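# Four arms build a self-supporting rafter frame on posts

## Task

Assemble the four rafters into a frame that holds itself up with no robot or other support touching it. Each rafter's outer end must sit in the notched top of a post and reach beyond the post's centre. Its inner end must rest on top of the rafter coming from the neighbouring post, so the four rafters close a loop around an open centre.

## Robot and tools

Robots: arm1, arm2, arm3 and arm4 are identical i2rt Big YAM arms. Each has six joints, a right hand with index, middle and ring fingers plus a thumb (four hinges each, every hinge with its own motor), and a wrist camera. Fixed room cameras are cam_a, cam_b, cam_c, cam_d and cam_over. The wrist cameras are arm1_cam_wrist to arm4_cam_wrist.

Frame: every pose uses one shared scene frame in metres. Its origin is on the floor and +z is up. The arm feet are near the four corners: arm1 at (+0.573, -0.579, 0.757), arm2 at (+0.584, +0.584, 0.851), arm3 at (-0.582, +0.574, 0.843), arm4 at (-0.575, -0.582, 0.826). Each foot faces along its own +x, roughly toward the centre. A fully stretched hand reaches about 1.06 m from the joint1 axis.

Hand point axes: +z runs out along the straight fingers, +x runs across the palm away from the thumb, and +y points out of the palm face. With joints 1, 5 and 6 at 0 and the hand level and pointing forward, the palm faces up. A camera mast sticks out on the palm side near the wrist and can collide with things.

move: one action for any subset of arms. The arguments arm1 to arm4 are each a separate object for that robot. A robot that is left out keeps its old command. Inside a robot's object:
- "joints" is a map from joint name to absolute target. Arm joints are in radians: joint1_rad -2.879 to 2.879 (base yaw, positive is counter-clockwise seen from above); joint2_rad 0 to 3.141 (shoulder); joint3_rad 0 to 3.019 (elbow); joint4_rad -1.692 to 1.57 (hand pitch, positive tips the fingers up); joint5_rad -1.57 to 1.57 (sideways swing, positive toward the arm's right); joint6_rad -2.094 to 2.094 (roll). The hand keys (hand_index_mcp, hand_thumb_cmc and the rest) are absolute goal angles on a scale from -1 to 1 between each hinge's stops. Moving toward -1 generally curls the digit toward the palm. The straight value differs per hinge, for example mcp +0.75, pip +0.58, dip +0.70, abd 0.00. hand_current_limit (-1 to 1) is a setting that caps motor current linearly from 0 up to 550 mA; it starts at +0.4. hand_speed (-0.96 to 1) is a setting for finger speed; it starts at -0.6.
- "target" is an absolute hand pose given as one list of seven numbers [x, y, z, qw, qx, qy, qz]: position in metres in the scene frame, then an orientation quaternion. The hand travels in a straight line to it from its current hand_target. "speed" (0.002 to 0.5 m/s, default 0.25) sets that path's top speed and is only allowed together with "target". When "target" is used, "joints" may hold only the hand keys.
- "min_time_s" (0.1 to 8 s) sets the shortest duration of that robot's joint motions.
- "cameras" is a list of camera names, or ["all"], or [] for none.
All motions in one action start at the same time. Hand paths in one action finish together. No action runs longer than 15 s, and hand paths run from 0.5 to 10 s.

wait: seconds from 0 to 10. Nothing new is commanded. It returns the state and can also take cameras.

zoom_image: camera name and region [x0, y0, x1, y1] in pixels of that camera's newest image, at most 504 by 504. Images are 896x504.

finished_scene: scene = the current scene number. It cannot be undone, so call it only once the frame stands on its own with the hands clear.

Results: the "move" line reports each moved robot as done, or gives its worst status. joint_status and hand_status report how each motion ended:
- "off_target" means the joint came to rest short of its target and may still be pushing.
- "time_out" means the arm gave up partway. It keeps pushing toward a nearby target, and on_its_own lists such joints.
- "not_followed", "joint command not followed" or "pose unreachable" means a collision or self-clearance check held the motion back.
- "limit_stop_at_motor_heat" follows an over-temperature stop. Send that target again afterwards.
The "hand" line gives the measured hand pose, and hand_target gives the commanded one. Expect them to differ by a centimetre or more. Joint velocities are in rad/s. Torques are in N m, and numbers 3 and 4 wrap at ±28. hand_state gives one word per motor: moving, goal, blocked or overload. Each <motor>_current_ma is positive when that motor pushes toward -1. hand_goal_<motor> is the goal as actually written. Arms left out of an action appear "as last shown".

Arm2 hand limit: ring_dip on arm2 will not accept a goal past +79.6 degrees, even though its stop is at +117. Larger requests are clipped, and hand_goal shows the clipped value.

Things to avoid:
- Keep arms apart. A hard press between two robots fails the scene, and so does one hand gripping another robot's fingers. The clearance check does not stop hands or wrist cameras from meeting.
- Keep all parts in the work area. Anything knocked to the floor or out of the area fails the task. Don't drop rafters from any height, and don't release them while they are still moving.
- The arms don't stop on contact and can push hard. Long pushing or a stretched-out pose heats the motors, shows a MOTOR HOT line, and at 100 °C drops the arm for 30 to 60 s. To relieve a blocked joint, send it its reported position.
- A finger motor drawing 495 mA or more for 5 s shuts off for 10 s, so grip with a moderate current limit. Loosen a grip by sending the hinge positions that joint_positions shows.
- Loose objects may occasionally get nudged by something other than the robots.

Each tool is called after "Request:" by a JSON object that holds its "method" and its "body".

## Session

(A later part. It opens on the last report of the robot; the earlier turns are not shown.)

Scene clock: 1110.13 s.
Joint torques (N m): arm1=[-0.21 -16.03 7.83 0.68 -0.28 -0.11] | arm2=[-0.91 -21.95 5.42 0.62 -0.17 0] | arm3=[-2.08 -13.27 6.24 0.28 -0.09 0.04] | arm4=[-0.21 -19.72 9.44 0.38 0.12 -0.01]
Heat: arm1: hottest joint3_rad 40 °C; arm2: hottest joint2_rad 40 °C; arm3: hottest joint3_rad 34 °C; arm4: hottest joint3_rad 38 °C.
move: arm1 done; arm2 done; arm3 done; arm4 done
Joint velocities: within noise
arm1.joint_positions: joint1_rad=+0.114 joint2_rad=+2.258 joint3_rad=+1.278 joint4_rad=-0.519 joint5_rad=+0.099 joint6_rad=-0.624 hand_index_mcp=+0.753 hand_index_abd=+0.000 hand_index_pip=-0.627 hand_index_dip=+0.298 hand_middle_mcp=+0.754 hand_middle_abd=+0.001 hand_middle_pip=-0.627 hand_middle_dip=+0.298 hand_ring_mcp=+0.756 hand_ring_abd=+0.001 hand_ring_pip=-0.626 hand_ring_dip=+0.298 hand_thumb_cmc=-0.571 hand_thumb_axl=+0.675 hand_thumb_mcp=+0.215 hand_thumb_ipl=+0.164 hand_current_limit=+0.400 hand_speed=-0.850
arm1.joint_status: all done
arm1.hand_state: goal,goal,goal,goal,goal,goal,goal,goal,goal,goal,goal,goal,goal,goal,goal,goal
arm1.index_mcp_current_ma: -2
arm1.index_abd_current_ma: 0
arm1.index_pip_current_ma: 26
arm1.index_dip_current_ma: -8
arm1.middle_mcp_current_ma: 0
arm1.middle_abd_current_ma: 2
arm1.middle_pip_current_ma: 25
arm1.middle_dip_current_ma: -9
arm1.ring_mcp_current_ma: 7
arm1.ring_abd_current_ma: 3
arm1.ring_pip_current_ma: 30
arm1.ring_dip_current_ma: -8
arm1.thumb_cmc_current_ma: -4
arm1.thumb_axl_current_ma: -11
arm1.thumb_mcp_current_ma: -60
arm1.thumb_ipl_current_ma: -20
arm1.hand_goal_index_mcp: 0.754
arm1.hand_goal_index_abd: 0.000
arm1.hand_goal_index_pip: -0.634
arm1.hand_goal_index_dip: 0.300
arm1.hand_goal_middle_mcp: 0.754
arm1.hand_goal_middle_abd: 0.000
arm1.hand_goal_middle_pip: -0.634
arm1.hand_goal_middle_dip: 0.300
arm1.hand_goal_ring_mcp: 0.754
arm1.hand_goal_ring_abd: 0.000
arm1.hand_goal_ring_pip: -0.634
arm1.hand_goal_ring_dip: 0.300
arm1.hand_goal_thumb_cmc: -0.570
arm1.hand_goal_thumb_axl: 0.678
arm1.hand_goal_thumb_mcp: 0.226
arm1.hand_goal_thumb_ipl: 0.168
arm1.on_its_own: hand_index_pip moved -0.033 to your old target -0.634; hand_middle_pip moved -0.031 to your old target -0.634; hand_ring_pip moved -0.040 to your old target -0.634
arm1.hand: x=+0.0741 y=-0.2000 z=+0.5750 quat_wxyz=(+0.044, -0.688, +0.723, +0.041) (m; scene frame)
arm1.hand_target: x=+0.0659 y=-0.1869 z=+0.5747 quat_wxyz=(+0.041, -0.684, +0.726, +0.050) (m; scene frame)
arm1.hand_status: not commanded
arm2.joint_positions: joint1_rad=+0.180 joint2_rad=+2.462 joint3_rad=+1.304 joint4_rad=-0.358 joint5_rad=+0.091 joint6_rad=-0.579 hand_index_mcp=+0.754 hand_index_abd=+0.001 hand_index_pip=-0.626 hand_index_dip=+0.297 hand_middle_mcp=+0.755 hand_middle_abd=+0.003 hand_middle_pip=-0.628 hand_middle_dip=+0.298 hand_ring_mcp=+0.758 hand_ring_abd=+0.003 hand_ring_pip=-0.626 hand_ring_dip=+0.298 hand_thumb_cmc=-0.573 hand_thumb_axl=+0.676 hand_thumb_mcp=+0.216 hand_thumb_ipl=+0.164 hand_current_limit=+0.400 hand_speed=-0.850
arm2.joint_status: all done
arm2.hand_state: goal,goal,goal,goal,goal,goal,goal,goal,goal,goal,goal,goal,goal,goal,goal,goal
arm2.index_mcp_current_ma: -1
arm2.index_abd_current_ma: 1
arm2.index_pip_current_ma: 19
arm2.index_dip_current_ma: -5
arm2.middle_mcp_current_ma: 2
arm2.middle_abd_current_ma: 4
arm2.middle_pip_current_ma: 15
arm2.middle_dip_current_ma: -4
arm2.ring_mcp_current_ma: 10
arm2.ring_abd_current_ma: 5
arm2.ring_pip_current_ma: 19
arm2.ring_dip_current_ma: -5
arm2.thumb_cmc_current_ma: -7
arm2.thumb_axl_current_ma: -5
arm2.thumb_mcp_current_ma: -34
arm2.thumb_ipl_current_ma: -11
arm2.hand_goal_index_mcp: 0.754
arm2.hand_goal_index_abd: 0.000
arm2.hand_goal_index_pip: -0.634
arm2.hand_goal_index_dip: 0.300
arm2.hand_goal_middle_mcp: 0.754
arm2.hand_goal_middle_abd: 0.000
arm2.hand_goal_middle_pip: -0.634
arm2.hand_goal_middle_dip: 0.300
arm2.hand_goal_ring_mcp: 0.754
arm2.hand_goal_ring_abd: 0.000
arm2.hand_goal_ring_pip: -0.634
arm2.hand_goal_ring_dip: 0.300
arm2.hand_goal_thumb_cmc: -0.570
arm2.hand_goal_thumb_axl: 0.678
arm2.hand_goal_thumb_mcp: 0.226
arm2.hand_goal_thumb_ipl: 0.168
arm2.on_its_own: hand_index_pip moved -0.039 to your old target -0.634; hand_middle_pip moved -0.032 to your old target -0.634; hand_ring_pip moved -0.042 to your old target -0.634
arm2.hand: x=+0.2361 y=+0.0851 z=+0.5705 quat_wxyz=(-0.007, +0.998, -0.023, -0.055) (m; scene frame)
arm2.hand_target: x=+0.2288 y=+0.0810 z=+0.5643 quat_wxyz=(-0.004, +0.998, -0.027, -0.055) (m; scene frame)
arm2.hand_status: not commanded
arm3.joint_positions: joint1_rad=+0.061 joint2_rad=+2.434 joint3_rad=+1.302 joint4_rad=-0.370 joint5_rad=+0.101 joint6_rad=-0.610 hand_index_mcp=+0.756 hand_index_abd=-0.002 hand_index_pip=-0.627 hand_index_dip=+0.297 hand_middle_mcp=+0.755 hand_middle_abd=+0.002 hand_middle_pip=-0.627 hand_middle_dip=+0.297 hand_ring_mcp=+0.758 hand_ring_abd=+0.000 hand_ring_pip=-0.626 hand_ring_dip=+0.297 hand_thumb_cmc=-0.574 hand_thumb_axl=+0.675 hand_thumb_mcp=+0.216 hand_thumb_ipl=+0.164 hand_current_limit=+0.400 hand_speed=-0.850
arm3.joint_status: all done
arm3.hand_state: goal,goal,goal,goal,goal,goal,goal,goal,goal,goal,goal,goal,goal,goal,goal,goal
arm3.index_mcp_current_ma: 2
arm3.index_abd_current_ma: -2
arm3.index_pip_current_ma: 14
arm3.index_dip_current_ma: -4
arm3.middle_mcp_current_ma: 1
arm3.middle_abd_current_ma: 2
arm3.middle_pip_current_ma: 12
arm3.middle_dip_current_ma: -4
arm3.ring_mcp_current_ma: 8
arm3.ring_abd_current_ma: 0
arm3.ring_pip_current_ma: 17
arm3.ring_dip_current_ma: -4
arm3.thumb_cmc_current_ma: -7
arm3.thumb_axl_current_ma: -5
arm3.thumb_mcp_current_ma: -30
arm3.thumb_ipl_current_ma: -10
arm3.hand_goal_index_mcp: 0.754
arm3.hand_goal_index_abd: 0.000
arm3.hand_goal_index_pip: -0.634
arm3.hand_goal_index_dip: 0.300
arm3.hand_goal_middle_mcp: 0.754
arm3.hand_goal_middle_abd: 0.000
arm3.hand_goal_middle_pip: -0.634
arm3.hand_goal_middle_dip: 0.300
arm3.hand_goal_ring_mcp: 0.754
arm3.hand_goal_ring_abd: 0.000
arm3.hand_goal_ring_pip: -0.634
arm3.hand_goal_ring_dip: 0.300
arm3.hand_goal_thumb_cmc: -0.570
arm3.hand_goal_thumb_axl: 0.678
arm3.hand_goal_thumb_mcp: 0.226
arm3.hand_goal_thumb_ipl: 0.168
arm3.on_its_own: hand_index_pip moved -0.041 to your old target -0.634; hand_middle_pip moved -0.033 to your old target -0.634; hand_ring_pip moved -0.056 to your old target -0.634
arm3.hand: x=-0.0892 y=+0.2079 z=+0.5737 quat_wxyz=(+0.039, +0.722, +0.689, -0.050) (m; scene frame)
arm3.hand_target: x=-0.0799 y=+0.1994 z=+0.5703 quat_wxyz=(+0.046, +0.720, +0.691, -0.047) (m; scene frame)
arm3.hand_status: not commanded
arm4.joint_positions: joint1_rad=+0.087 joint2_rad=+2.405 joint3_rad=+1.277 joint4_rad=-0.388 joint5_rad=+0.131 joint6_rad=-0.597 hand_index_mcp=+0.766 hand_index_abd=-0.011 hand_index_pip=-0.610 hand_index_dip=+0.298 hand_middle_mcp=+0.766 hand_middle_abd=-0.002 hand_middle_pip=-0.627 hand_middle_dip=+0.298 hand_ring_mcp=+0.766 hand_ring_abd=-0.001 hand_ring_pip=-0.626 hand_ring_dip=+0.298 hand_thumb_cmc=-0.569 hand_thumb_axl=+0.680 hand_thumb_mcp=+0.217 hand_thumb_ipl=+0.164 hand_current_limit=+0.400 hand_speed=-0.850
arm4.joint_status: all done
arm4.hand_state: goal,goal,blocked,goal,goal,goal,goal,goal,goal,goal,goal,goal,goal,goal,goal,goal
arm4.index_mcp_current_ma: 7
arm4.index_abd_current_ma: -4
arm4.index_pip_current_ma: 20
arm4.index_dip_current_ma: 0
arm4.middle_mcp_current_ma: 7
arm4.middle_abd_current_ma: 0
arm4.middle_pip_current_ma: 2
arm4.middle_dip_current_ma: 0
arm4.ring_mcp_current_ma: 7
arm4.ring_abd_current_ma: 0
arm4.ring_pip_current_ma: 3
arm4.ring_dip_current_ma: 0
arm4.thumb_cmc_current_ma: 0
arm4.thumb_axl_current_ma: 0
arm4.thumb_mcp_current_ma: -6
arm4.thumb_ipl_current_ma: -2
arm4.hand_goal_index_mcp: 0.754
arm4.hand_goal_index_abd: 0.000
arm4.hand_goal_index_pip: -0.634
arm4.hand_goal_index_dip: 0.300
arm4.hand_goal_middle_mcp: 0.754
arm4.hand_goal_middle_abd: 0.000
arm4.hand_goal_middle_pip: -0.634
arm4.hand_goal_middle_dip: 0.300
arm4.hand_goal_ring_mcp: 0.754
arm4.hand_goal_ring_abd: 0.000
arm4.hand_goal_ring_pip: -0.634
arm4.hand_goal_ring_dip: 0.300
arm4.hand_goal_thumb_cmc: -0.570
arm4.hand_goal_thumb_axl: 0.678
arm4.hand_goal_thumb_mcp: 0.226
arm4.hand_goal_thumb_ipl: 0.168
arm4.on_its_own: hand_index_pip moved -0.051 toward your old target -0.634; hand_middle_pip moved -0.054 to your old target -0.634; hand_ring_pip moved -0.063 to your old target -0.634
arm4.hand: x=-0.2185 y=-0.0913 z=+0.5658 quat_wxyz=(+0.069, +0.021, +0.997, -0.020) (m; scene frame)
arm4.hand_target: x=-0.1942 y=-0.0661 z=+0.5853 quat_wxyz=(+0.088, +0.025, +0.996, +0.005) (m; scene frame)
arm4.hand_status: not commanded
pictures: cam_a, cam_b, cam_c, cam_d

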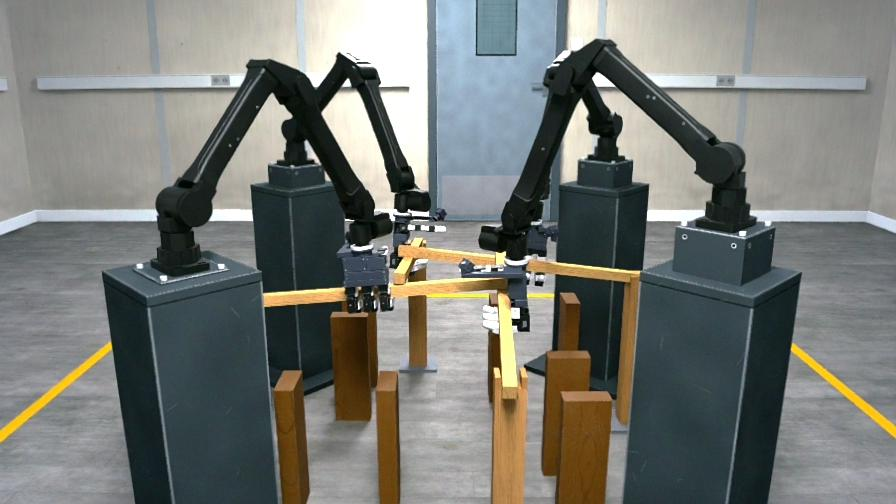

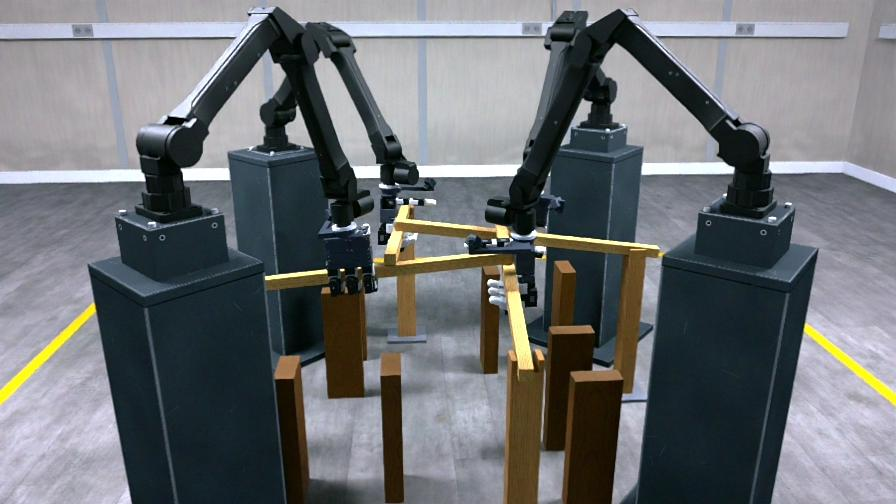

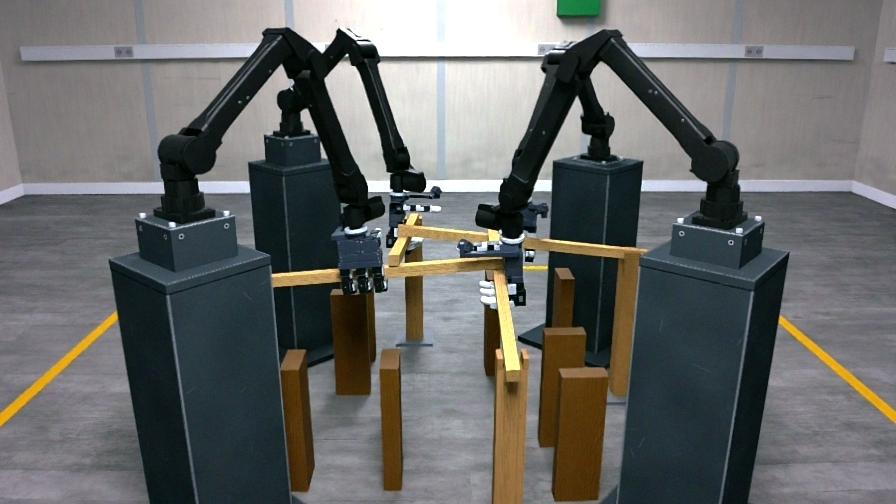

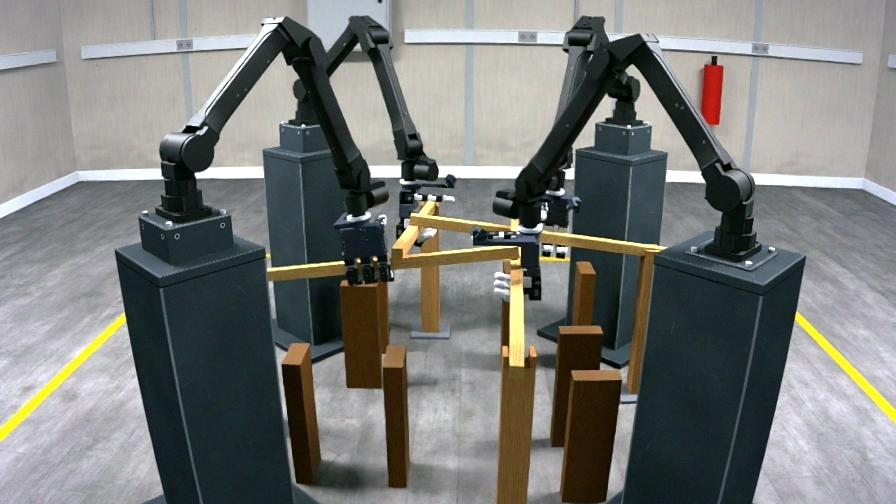

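Request:
{"method": "move", "body": {"arm1": {"joints":{"hand_speed":-0.8,"hand_index_dip":0.7,"hand_middle_dip":0.7,"hand_ring_dip":0.7,"hand_index_pip":0.58,"hand_middle_pip":0.58,"hand_ring_pip":0.58}}, "arm2": {"joints":{"hand_speed":-0.8,"hand_index_dip":0.7,"hand_middle_dip":0.7,"hand_ring_dip":0.7,"hand_index_pip":0.58,"hand_middle_pip":0.58,"hand_ring_pip":0.58}}, "arm3": {"joints":{"hand_speed":-0.8,"hand_index_dip":0.7,"hand_middle_dip":0.7,"hand_ring_dip":0.7,"hand_index_pip":0.58,"hand_middle_pip":0.58,"hand_ring_pip":0.58}}, "arm4": {"joints":{"hand_speed":-0.8,"hand_index_dip":0.7,"hand_middle_dip":0.7,"hand_ring_dip":0.7,"hand_index_pip":0.58,"hand_middle_pip":0.58,"hand_ring_pip":0.58}}, "cameras": ["cam_a","cam_b","cam_c","cam_d"]}}

Request:
{"method": "zoom_image", "body": {"camera": "cam_d", "region": [340, 180, 480, 300]}}

Request:
{"method": "zoom_image", "body": {"camera": "cam_c", "region": [340, 180, 480, 300]}}

Request:
{"method": "zoom_image", "body": {"camera": "cam_b", "region": [340, 180, 480, 300]}}

Request:
{"method": "zoom_image", "body": {"camera": "cam_a", "region": [340, 210, 480, 330]}}

Scene clock: 1117.53 s.
Joint torques (N m): arm1=[-0.44 -15.68 7.51 0.76 -0.27 -0.12] | arm2=[-0.91 -21.89 5.38 0.57 -0.13 0] | arm3=[-2.08 -13.27 6.2 0.24 -0.05 0.04] | arm4=[-0.03 -19.84 9.16 0.36 0.03 -0.04]
Heat: arm1: hottest joint3_rad 40 °C; arm2: hottest joint2_rad 40 °C; arm3: hottest joint2_rad 33 °C; arm4: hottest joint3_rad 38 °C.
move: arm1 done; arm2 done; arm3 done; arm4 done
Joint velocities: within noise
arm1.joint_positions: joint1_rad=+0.114 joint2_rad=+2.258 joint3_rad=+1.278 joint4_rad=-0.519 joint5_rad=+0.099 joint6_rad=-0.624 hand_index_mcp=+0.753 hand_index_abd=+0.000 hand_index_pip=+0.577 hand_index_dip=+0.698 hand_middle_mcp=+0.754 hand_middle_abd=+0.001 hand_middle_pip=+0.577 hand_middle_dip=+0.698 hand_ring_mcp=+0.756 hand_ring_abd=+0.001 hand_ring_pip=+0.576 hand_ring_dip=+0.698 hand_thumb_cmc=-0.571 hand_thumb_axl=+0.675 hand_thumb_mcp=+0.215 hand_thumb_ipl=+0.164 hand_current_limit=+0.400 hand_speed=-0.800
arm1.joint_status: all done
arm1.hand_state: goal,goal,goal,goal,goal,goal,goal,goal,goal,goal,goal,goal,goal,goal,goal,goal
arm1.index_mcp_current_ma: -2
arm1.index_abd_current_ma: 0
arm1.index_pip_current_ma: -11
arm1.index_dip_current_ma: -8
arm1.middle_mcp_current_ma: 0
arm1.middle_abd_current_ma: 2
arm1.middle_pip_current_ma: -11
arm1.middle_dip_current_ma: -9
arm1.ring_mcp_current_ma: 7
arm1.ring_abd_current_ma: 3
arm1.ring_pip_current_ma: -13
arm1.ring_dip_current_ma: -8
arm1.thumb_cmc_current_ma: -4
arm1.thumb_axl_current_ma: -11
arm1.thumb_mcp_current_ma: -60
arm1.thumb_ipl_current_ma: -20
arm1.hand_goal_index_mcp: 0.754
arm1.hand_goal_index_abd: 0.000
arm1.hand_goal_index_pip: 0.580
arm1.hand_goal_index_dip: 0.700
arm1.hand_goal_middle_mcp: 0.754
arm1.hand_goal_middle_abd: 0.000
arm1.hand_goal_middle_pip: 0.580
arm1.hand_goal_middle_dip: 0.700
arm1.hand_goal_ring_mcp: 0.754
arm1.hand_goal_ring_abd: 0.000
arm1.hand_goal_ring_pip: 0.580
arm1.hand_goal_ring_dip: 0.700
arm1.hand_goal_thumb_cmc: -0.570
arm1.hand_goal_thumb_axl: 0.678
arm1.hand_goal_thumb_mcp: 0.226
arm1.hand_goal_thumb_ipl: 0.168
arm1.hand: x=+0.0741 y=-0.2000 z=+0.5750 quat_wxyz=(+0.044, -0.688, +0.723, +0.041) (m; scene frame)
arm1.hand_target: x=+0.0659 y=-0.1869 z=+0.5747 quat_wxyz=(+0.041, -0.684, +0.726, +0.050) (m; scene frame)
arm1.hand_status: not commanded
arm2.joint_positions: joint1_rad=+0.180 joint2_rad=+2.462 joint3_rad=+1.304 joint4_rad=-0.358 joint5_rad=+0.091 joint6_rad=-0.579 hand_index_mcp=+0.754 hand_index_abd=+0.001 hand_index_pip=+0.576 hand_index_dip=+0.697 hand_middle_mcp=+0.755 hand_middle_abd=+0.002 hand_middle_pip=+0.577 hand_middle_dip=+0.698 hand_ring_mcp=+0.758 hand_ring_abd=+0.003 hand_ring_pip=+0.576 hand_ring_dip=+0.698 hand_thumb_cmc=-0.573 hand_thumb_axl=+0.676 hand_thumb_mcp=+0.216 hand_thumb_ipl=+0.164 hand_current_limit=+0.400 hand_speed=-0.800
arm2.joint_status: all done
arm2.hand_state: goal,goal,goal,goal,goal,goal,goal,goal,goal,goal,goal,goal,goal,goal,goal,goal
arm2.index_mcp_current_ma: -1
arm2.index_abd_current_ma: 1
arm2.index_pip_current_ma: -8
arm2.index_dip_current_ma: -5
arm2.middle_mcp_current_ma: 2
arm2.middle_abd_current_ma: 4
arm2.middle_pip_current_ma: -6
arm2.middle_dip_current_ma: -4
arm2.ring_mcp_current_ma: 10
arm2.ring_abd_current_ma: 5
arm2.ring_pip_current_ma: -8
arm2.ring_dip_current_ma: -5
arm2.thumb_cmc_current_ma: -7
arm2.thumb_axl_current_ma: -5
arm2.thumb_mcp_current_ma: -34
arm2.thumb_ipl_current_ma: -11
arm2.hand_goal_index_mcp: 0.754
arm2.hand_goal_index_abd: 0.000
arm2.hand_goal_index_pip: 0.580
arm2.hand_goal_index_dip: 0.700
arm2.hand_goal_middle_mcp: 0.754
arm2.hand_goal_middle_abd: 0.000
arm2.hand_goal_middle_pip: 0.580
arm2.hand_goal_middle_dip: 0.700
arm2.hand_goal_ring_mcp: 0.754
arm2.hand_goal_ring_abd: 0.000
arm2.hand_goal_ring_pip: 0.580
arm2.hand_goal_ring_dip: 0.700
arm2.hand_goal_thumb_cmc: -0.570
arm2.hand_goal_thumb_axl: 0.678
arm2.hand_goal_thumb_mcp: 0.226
arm2.hand_goal_thumb_ipl: 0.168
arm2.hand: x=+0.2361 y=+0.0851 z=+0.5705 quat_wxyz=(-0.007, +0.998, -0.023, -0.055) (m; scene frame)
arm2.hand_target: x=+0.2288 y=+0.0809 z=+0.5643 quat_wxyz=(-0.004, +0.998, -0.027, -0.055) (m; scene frame)
arm2.hand_status: not commanded
arm3.joint_positions: joint1_rad=+0.061 joint2_rad=+2.434 joint3_rad=+1.302 joint4_rad=-0.370 joint5_rad=+0.101 joint6_rad=-0.610 hand_index_mcp=+0.755 hand_index_abd=-0.002 hand_index_pip=+0.577 hand_index_dip=+0.697 hand_middle_mcp=+0.755 hand_middle_abd=+0.002 hand_middle_pip=+0.577 hand_middle_dip=+0.697 hand_ring_mcp=+0.755 hand_ring_abd=+0.000 hand_ring_pip=+0.576 hand_ring_dip=+0.697 hand_thumb_cmc=-0.574 hand_thumb_axl=+0.675 hand_thumb_mcp=+0.216 hand_thumb_ipl=+0.164 hand_current_limit=+0.400 hand_speed=-0.800
arm3.joint_status: all done
arm3.hand_state: goal,goal,goal,goal,goal,goal,goal,goal,goal,goal,goal,goal,goal,goal,goal,goal
arm3.index_mcp_current_ma: 2
arm3.index_abd_current_ma: -2
arm3.index_pip_current_ma: -5
arm3.index_dip_current_ma: -4
arm3.middle_mcp_current_ma: 1
arm3.middle_abd_current_ma: 2
arm3.middle_pip_current_ma: -5
arm3.middle_dip_current_ma: -4
arm3.ring_mcp_current_ma: 2
arm3.ring_abd_current_ma: 0
arm3.ring_pip_current_ma: -6
arm3.ring_dip_current_ma: -4
arm3.thumb_cmc_current_ma: -7
arm3.thumb_axl_current_ma: -5
arm3.thumb_mcp_current_ma: -30
arm3.thumb_ipl_current_ma: -10
arm3.hand_goal_index_mcp: 0.754
arm3.hand_goal_index_abd: 0.000
arm3.hand_goal_index_pip: 0.580
arm3.hand_goal_index_dip: 0.700
arm3.hand_goal_middle_mcp: 0.754
arm3.hand_goal_middle_abd: 0.000
arm3.hand_goal_middle_pip: 0.580
arm3.hand_goal_middle_dip: 0.700
arm3.hand_goal_ring_mcp: 0.754
arm3.hand_goal_ring_abd: 0.000
arm3.hand_goal_ring_pip: 0.580
arm3.hand_goal_ring_dip: 0.700
arm3.hand_goal_thumb_cmc: -0.570
arm3.hand_goal_thumb_axl: 0.678
arm3.hand_goal_thumb_mcp: 0.226
arm3.hand_goal_thumb_ipl: 0.168
arm3.hand: x=-0.0891 y=+0.2079 z=+0.5737 quat_wxyz=(+0.039, +0.722, +0.689, -0.050) (m; scene frame)
arm3.hand_target: x=-0.0799 y=+0.1994 z=+0.5703 quat_wxyz=(+0.046, +0.720, +0.691, -0.047) (m; scene frame)
arm3.hand_status: not commanded
arm4.joint_positions: joint1_rad=+0.085 joint2_rad=+2.405 joint3_rad=+1.281 joint4_rad=-0.389 joint5_rad=+0.135 joint6_rad=-0.598 hand_index_mcp=+0.757 hand_index_abd=-0.004 hand_index_pip=+0.577 hand_index_dip=+0.698 hand_middle_mcp=+0.760 hand_middle_abd=-0.002 hand_middle_pip=+0.577 hand_middle_dip=+0.697 hand_ring_mcp=+0.764 hand_ring_abd=-0.001 hand_ring_pip=+0.576 hand_ring_dip=+0.698 hand_thumb_cmc=-0.569 hand_thumb_axl=+0.680 hand_thumb_mcp=+0.217 hand_thumb_ipl=+0.164 hand_current_limit=+0.400 hand_speed=-0.800
arm4.joint_status: all done
arm4.hand_state: goal,goal,goal,goal,goal,goal,goal,goal,goal,goal,goal,goal,goal,goal,goal,goal
arm4.index_mcp_current_ma: 1
arm4.index_abd_current_ma: -1
arm4.index_pip_current_ma: -1
arm4.index_dip_current_ma: 0
arm4.middle_mcp_current_ma: 2
arm4.middle_abd_current_ma: 0
arm4.middle_pip_current_ma: -1
arm4.middle_dip_current_ma: 0
arm4.ring_mcp_current_ma: 5
arm4.ring_abd_current_ma: 0
arm4.ring_pip_current_ma: -1
arm4.ring_dip_current_ma: 0
arm4.thumb_cmc_current_ma: 0
arm4.thumb_axl_current_ma: 0
arm4.thumb_mcp_current_ma: -6
arm4.thumb_ipl_current_ma: -2
arm4.hand_goal_index_mcp: 0.754
arm4.hand_goal_index_abd: 0.000
arm4.hand_goal_index_pip: 0.580
arm4.hand_goal_index_dip: 0.700
arm4.hand_goal_middle_mcp: 0.754
arm4.hand_goal_middle_abd: 0.000
arm4.hand_goal_middle_pip: 0.580
arm4.hand_goal_middle_dip: 0.700
arm4.hand_goal_ring_mcp: 0.754
arm4.hand_goal_ring_abd: 0.000
arm4.hand_goal_ring_pip: 0.580
arm4.hand_goal_ring_dip: 0.700
arm4.hand_goal_thumb_cmc: -0.570
arm4.hand_goal_thumb_axl: 0.678
arm4.hand_goal_thumb_mcp: 0.226
arm4.hand_goal_thumb_ipl: 0.168
arm4.hand: x=-0.2157 y=-0.0908 z=+0.5667 quat_wxyz=(+0.071, +0.021, +0.997, -0.019) (m; scene frame)
arm4.hand_target: x=-0.1941 y=-0.0661 z=+0.5854 quat_wxyz=(+0.088, +0.025, +0.996, +0.005) (m; scene frame)
arm4.hand_status: not commanded
pictures: cam_a, cam_b, cam_c, cam_d

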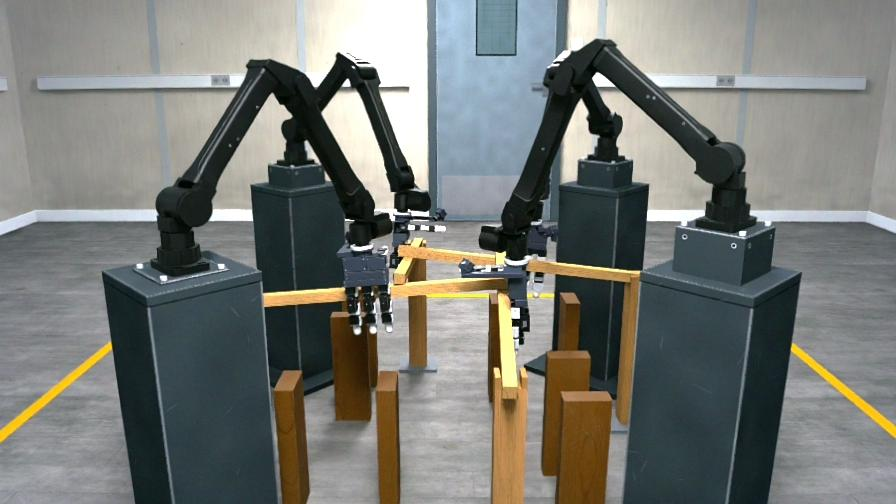

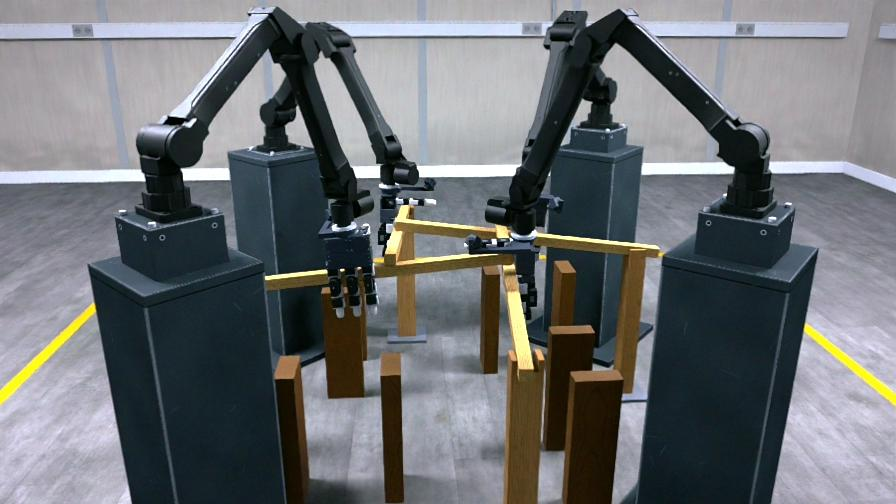

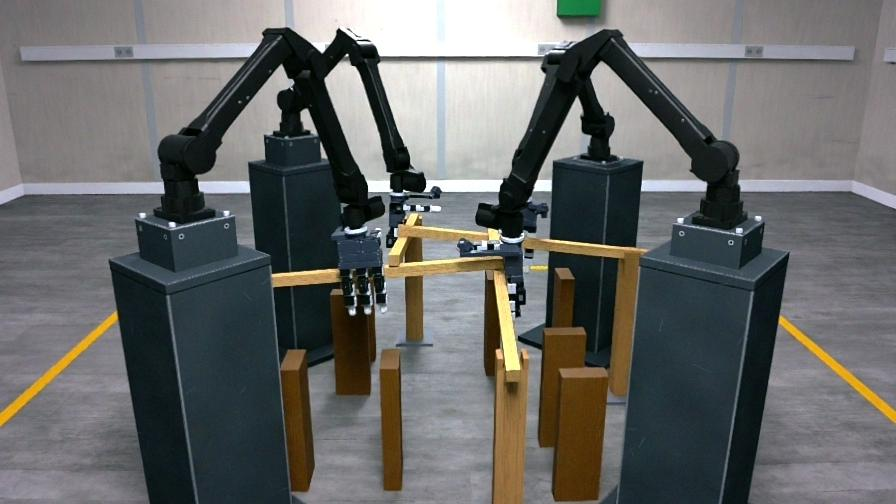

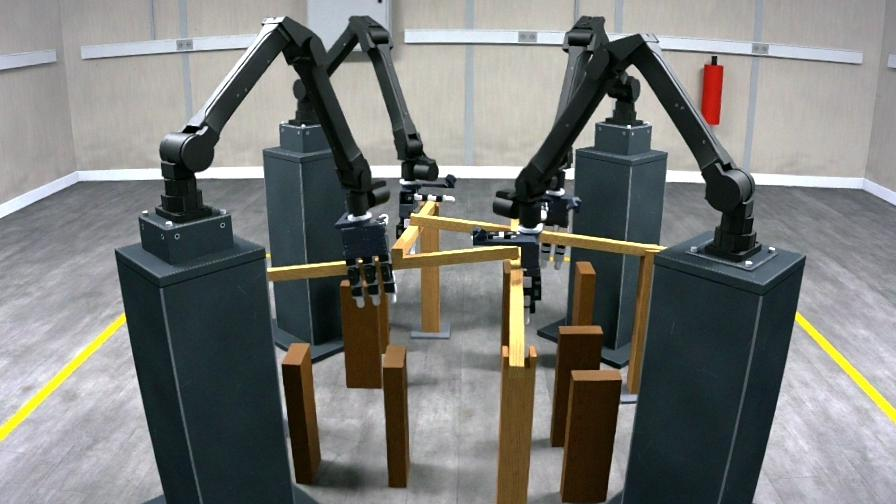

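Scaled by 3.600.

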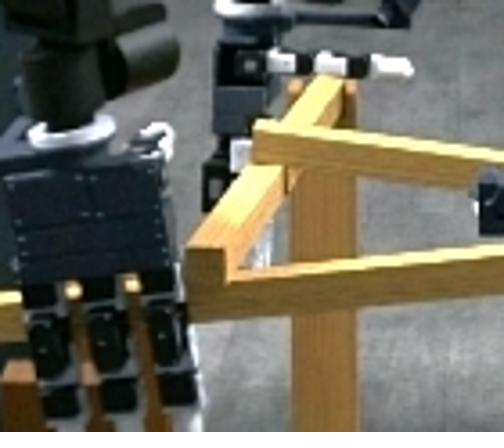

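Scaled by 3.600.

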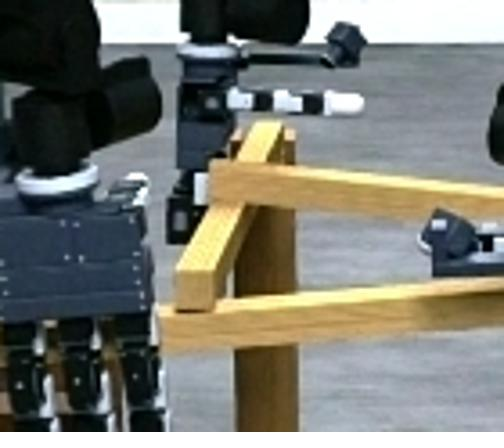

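Scaled by 3.600.

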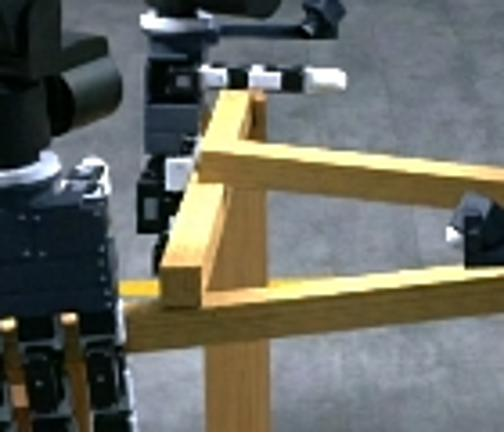

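Scaled by 3.600.

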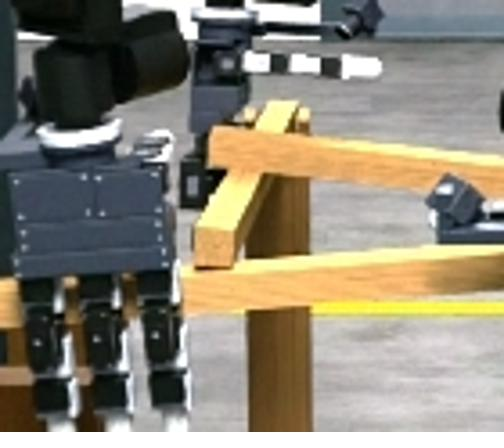

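Request:
{"method": "move", "body": {"arm1": {"target":[0.126,-0.197,0.585,0.041,-0.684,0.726,0.050],"speed":0.06}, "arm2": {"target":[0.239,0.141,0.574,-0.004,0.998,-0.027,-0.055],"speed":0.06}, "arm3": {"target":[-0.140,0.209,0.580,0.046,0.720,0.691,-0.047],"speed":0.06}, "arm4": {"target":[-0.204,-0.126,0.592,0.088,0.025,0.996,0.005],"speed":0.06}, "cameras": ["cam_a","cam_b","cam_c","cam_d"]}}

Request:
{"method": "zoom_image", "body": {"camera": "cam_d", "region": [340, 180, 480, 300]}}

Request:
{"method": "zoom_image", "body": {"camera": "cam_a", "region": [340, 210, 480, 330]}}

Scene clock: 1130.17 s.
Joint torques (N m): arm1=[-0.26 -17.96 4.12 1.05 -0.25 -0.16] | arm2=[-0.97 -23.77 1.99 1.1 -0.12 -0.04] | arm3=[-2.37 -15.03 2.41 0.53 0 0.07] | arm4=[-0.26 -19.19 3.51 0.94 0.09 -0.02]
Heat: arm1: hottest joint3_rad 40 °C; arm2: hottest joint2_rad 40 °C; arm3: hottest joint2_rad 33 °C; arm4: hottest joint3_rad 37 °C.
move: arm1 off_target; arm2 off_target; arm3 off_target; arm4 done
Joint velocities: within noise
arm1.joint_positions: joint1_rad=+0.053 joint2_rad=+2.198 joint3_rad=+1.134 joint4_rad=-0.437 joint5_rad=+0.093 joint6_rad=-0.674 hand_index_mcp=+0.753 hand_index_abd=+0.000 hand_index_pip=+0.577 hand_index_dip=+0.698 hand_middle_mcp=+0.754 hand_middle_abd=+0.001 hand_middle_pip=+0.577 hand_middle_dip=+0.698 hand_ring_mcp=+0.755 hand_ring_abd=+0.001 hand_ring_pip=+0.577 hand_ring_dip=+0.698 hand_thumb_cmc=-0.571 hand_thumb_axl=+0.675 hand_thumb_mcp=+0.215 hand_thumb_ipl=+0.164 hand_current_limit=+0.400 hand_speed=-0.800
arm1.joint_status: not commanded
arm1.hand_state: goal,goal,goal,goal,goal,goal,goal,goal,goal,goal,goal,goal,goal,goal,goal,goal
arm1.index_mcp_current_ma: -2
arm1.index_abd_current_ma: 0
arm1.index_pip_current_ma: -11
arm1.index_dip_current_ma: -8
arm1.middle_mcp_current_ma: 0
arm1.middle_abd_current_ma: 2
arm1.middle_pip_current_ma: -11
arm1.middle_dip_current_ma: -9
arm1.ring_mcp_current_ma: 2
arm1.ring_abd_current_ma: 3
arm1.ring_pip_current_ma: -13
arm1.ring_dip_current_ma: -8
arm1.thumb_cmc_current_ma: -4
arm1.thumb_axl_current_ma: -11
arm1.thumb_mcp_current_ma: -59
arm1.thumb_ipl_current_ma: -19
arm1.hand_goal_index_mcp: 0.754
arm1.hand_goal_index_abd: 0.000
arm1.hand_goal_index_pip: 0.580
arm1.hand_goal_index_dip: 0.700
arm1.hand_goal_middle_mcp: 0.754
arm1.hand_goal_middle_abd: 0.000
arm1.hand_goal_middle_pip: 0.580
arm1.hand_goal_middle_dip: 0.700
arm1.hand_goal_ring_mcp: 0.754
arm1.hand_goal_ring_abd: 0.000
arm1.hand_goal_ring_pip: 0.580
arm1.hand_goal_ring_dip: 0.700
arm1.hand_goal_thumb_cmc: -0.570
arm1.hand_goal_thumb_axl: 0.678
arm1.hand_goal_thumb_mcp: 0.226
arm1.hand_goal_thumb_ipl: 0.168
arm1.hand: x=+0.1284 y=-0.2042 z=+0.5746 quat_wxyz=(+0.044, -0.684, +0.727, +0.037) (m; scene frame)
arm1.hand_target: x=+0.1259 y=-0.1970 z=+0.5850 quat_wxyz=(+0.041, -0.684, +0.726, +0.050) (m; scene frame)
arm1.hand_status: off_target (0.013 m and 1.5 deg from the pose sent, 0.053 m and 1.2 deg at the start)
arm2.joint_positions: joint1_rad=+0.122 joint2_rad=+2.430 joint3_rad=+1.154 joint4_rad=-0.252 joint5_rad=+0.087 joint6_rad=-0.628 hand_index_mcp=+0.754 hand_index_abd=+0.001 hand_index_pip=+0.576 hand_index_dip=+0.697 hand_middle_mcp=+0.754 hand_middle_abd=+0.002 hand_middle_pip=+0.577 hand_middle_dip=+0.698 hand_ring_mcp=+0.755 hand_ring_abd=+0.003 hand_ring_pip=+0.576 hand_ring_dip=+0.698 hand_thumb_cmc=-0.573 hand_thumb_axl=+0.676 hand_thumb_mcp=+0.216 hand_thumb_ipl=+0.164 hand_current_limit=+0.400 hand_speed=-0.800
arm2.joint_status: not commanded
arm2.hand_state: goal,goal,goal,goal,goal,goal,goal,goal,goal,goal,goal,goal,goal,goal,goal,goal
arm2.index_mcp_current_ma: -1
arm2.index_abd_current_ma: 1
arm2.index_pip_current_ma: -8
arm2.index_dip_current_ma: -5
arm2.middle_mcp_current_ma: 1
arm2.middle_abd_current_ma: 4
arm2.middle_pip_current_ma: -6
arm2.middle_dip_current_ma: -4
arm2.ring_mcp_current_ma: 1
arm2.ring_abd_current_ma: 5
arm2.ring_pip_current_ma: -8
arm2.ring_dip_current_ma: -5
arm2.thumb_cmc_current_ma: -7
arm2.thumb_axl_current_ma: -5
arm2.thumb_mcp_current_ma: -34
arm2.thumb_ipl_current_ma: -10
arm2.hand_goal_index_mcp: 0.754
arm2.hand_goal_index_abd: 0.000
arm2.hand_goal_index_pip: 0.580
arm2.hand_goal_index_dip: 0.700
arm2.hand_goal_middle_mcp: 0.754
arm2.hand_goal_middle_abd: 0.000
arm2.hand_goal_middle_pip: 0.580
arm2.hand_goal_middle_dip: 0.700
arm2.hand_goal_ring_mcp: 0.754
arm2.hand_goal_ring_abd: 0.000
arm2.hand_goal_ring_pip: 0.580
arm2.hand_goal_ring_dip: 0.700
arm2.hand_goal_thumb_cmc: -0.570
arm2.hand_goal_thumb_axl: 0.678
arm2.hand_goal_thumb_mcp: 0.226
arm2.hand_goal_thumb_ipl: 0.168
arm2.hand: x=+0.2446 y=+0.1438 z=+0.5648 quat_wxyz=(-0.013, +0.998, -0.027, -0.050) (m; scene frame)
arm2.hand_target: x=+0.2389 y=+0.1410 z=+0.5740 quat_wxyz=(-0.004, +0.998, -0.027, -0.055) (m; scene frame)
arm2.hand_status: off_target (0.011 m and 1.2 deg from the pose sent, 0.056 m and 0.5 deg at the start)
arm3.joint_positions: joint1_rad=+0.003 joint2_rad=+2.399 joint3_rad=+1.160 joint4_rad=-0.264 joint5_rad=+0.094 joint6_rad=-0.670 hand_index_mcp=+0.755 hand_index_abd=-0.002 hand_index_pip=+0.577 hand_index_dip=+0.697 hand_middle_mcp=+0.755 hand_middle_abd=+0.002 hand_middle_pip=+0.577 hand_middle_dip=+0.697 hand_ring_mcp=+0.755 hand_ring_abd=+0.000 hand_ring_pip=+0.576 hand_ring_dip=+0.697 hand_thumb_cmc=-0.574 hand_thumb_axl=+0.675 hand_thumb_mcp=+0.216 hand_thumb_ipl=+0.164 hand_current_limit=+0.400 hand_speed=-0.800
arm3.joint_status: not commanded
arm3.hand_state: goal,goal,goal,goal,goal,goal,goal,goal,goal,goal,goal,goal,goal,goal,goal,goal
arm3.index_mcp_current_ma: 1
arm3.index_abd_current_ma: -2
arm3.index_pip_current_ma: -5
arm3.index_dip_current_ma: -4
arm3.middle_mcp_current_ma: 1
arm3.middle_abd_current_ma: 2
arm3.middle_pip_current_ma: -5
arm3.middle_dip_current_ma: -4
arm3.ring_mcp_current_ma: 1
arm3.ring_abd_current_ma: 0
arm3.ring_pip_current_ma: -6
arm3.ring_dip_current_ma: -4
arm3.thumb_cmc_current_ma: -7
arm3.thumb_axl_current_ma: -5
arm3.thumb_mcp_current_ma: -30
arm3.thumb_ipl_current_ma: -10
arm3.hand_goal_index_mcp: 0.754
arm3.hand_goal_index_abd: 0.000
arm3.hand_goal_index_pip: 0.580
arm3.hand_goal_index_dip: 0.700
arm3.hand_goal_middle_mcp: 0.754
arm3.hand_goal_middle_abd: 0.000
arm3.hand_goal_middle_pip: 0.580
arm3.hand_goal_middle_dip: 0.700
arm3.hand_goal_ring_mcp: 0.754
arm3.hand_goal_ring_abd: 0.000
arm3.hand_goal_ring_pip: 0.580
arm3.hand_goal_ring_dip: 0.700
arm3.hand_goal_thumb_cmc: -0.570
arm3.hand_goal_thumb_axl: 0.678
arm3.hand_goal_thumb_mcp: 0.226
arm3.hand_goal_thumb_ipl: 0.168
arm3.hand: x=-0.1431 y=+0.2151 z=+0.5698 quat_wxyz=(+0.035, +0.721, +0.690, -0.049) (m; scene frame)
arm3.hand_target: x=-0.1399 y=+0.2090 z=+0.5799 quat_wxyz=(+0.046, +0.720, +0.691, -0.047) (m; scene frame)
arm3.hand_status: off_target (0.012 m and 1.3 deg from the pose sent, 0.051 m and 0.9 deg at the start)
arm4.joint_positions: joint1_rad=+0.026 joint2_rad=+2.335 joint3_rad=+1.161 joint4_rad=-0.284 joint5_rad=+0.126 joint6_rad=-0.644 hand_index_mcp=+0.754 hand_index_abd=-0.004 hand_index_pip=+0.577 hand_index_dip=+0.698 hand_middle_mcp=+0.755 hand_middle_abd=-0.002 hand_middle_pip=+0.577 hand_middle_dip=+0.697 hand_ring_mcp=+0.755 hand_ring_abd=-0.001 hand_ring_pip=+0.577 hand_ring_dip=+0.698 hand_thumb_cmc=-0.569 hand_thumb_axl=+0.680 hand_thumb_mcp=+0.217 hand_thumb_ipl=+0.164 hand_current_limit=+0.400 hand_speed=-0.800
arm4.joint_status: not commanded
arm4.hand_state: goal,goal,goal,goal,goal,goal,goal,goal,goal,goal,goal,goal,goal,goal,goal,goal
arm4.index_mcp_current_ma: 0
arm4.index_abd_current_ma: -1
arm4.index_pip_current_ma: -1
arm4.index_dip_current_ma: 0
arm4.middle_mcp_current_ma: 0
arm4.middle_abd_current_ma: 0
arm4.middle_pip_current_ma: -1
arm4.middle_dip_current_ma: 0
arm4.ring_mcp_current_ma: 0
arm4.ring_abd_current_ma: 0
arm4.ring_pip_current_ma: -1
arm4.ring_dip_current_ma: 0
arm4.thumb_cmc_current_ma: 0
arm4.thumb_axl_current_ma: 0
arm4.thumb_mcp_current_ma: -6
arm4.thumb_ipl_current_ma: -2
arm4.hand_goal_index_mcp: 0.754
arm4.hand_goal_index_abd: 0.000
arm4.hand_goal_index_pip: 0.580
arm4.hand_goal_index_dip: 0.700
arm4.hand_goal_middle_mcp: 0.754
arm4.hand_goal_middle_abd: 0.000
arm4.hand_goal_middle_pip: 0.580
arm4.hand_goal_middle_dip: 0.700
arm4.hand_goal_ring_mcp: 0.754
arm4.hand_goal_ring_abd: 0.000
arm4.hand_goal_ring_pip: 0.580
arm4.hand_goal_ring_dip: 0.700
arm4.hand_goal_thumb_cmc: -0.570
arm4.hand_goal_thumb_axl: 0.678
arm4.hand_goal_thumb_mcp: 0.226
arm4.hand_goal_thumb_ipl: 0.168
arm4.hand: x=-0.2047 y=-0.1251 z=+0.5865 quat_wxyz=(+0.084, +0.029, +0.996, +0.001) (m; scene frame)
arm4.hand_target: x=-0.2039 y=-0.1259 z=+0.5920 quat_wxyz=(+0.088, +0.025, +0.996, +0.005) (m; scene frame)
arm4.hand_status: done (0.006 m and 0.8 deg from the pose sent, 0.045 m and 3.4 deg at the start)
pictures: cam_a, cam_b, cam_c, cam_d

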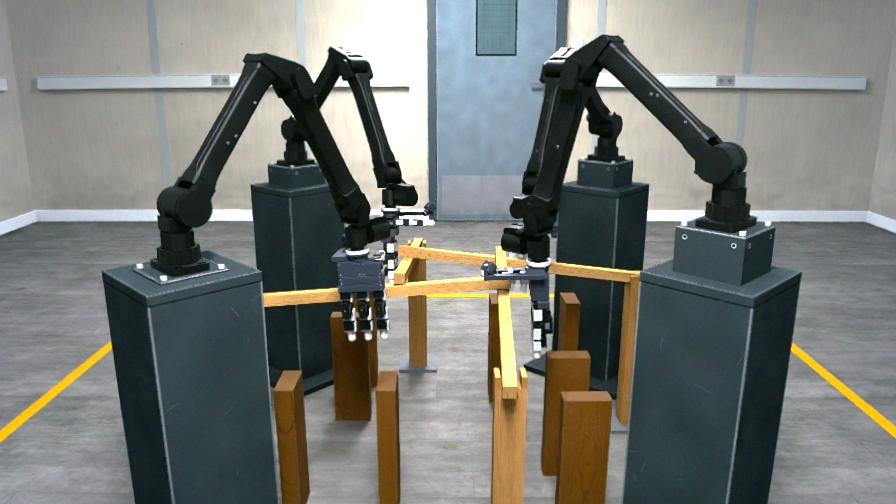

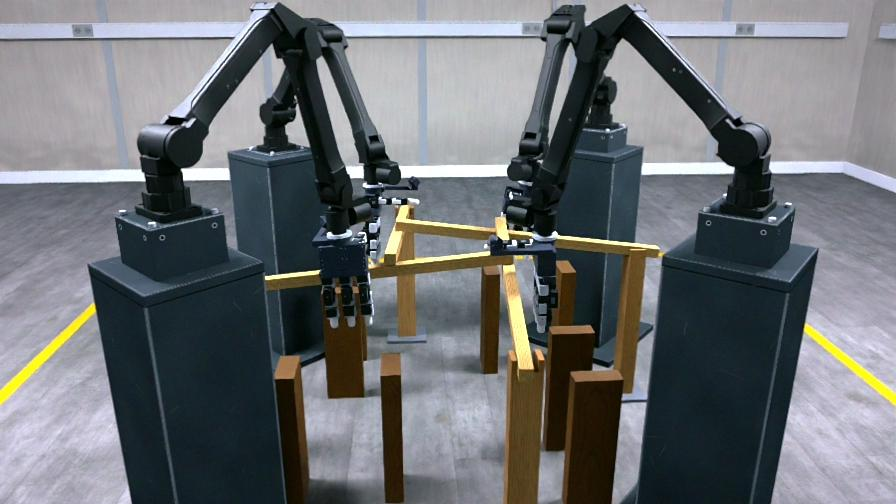

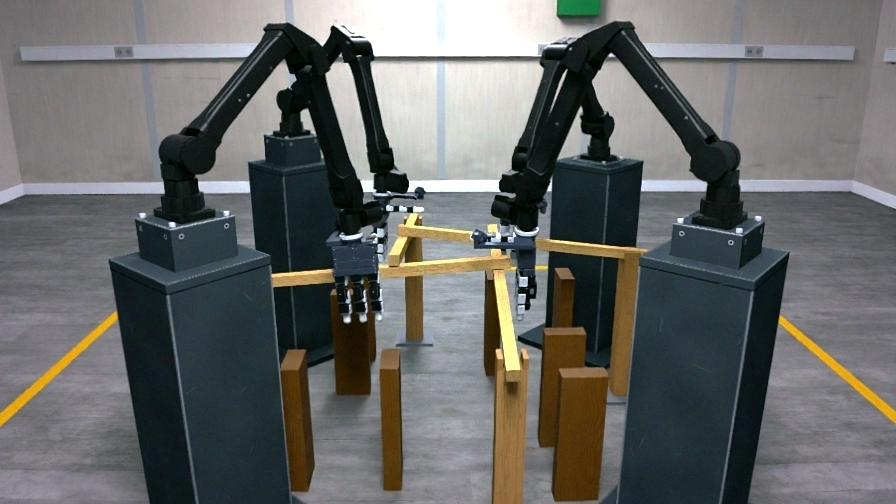

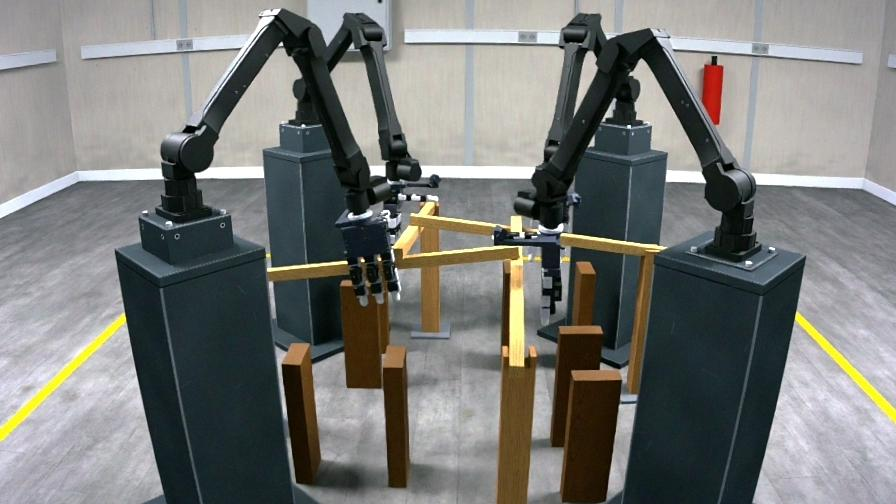

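Scaled by 3.600.

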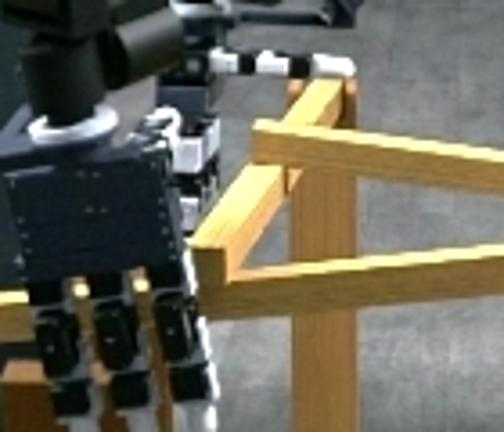

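Scaled by 3.600.

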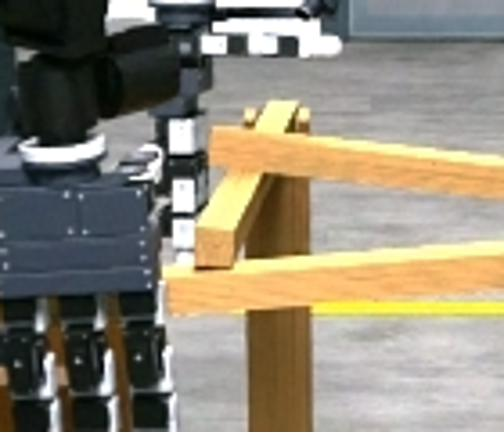

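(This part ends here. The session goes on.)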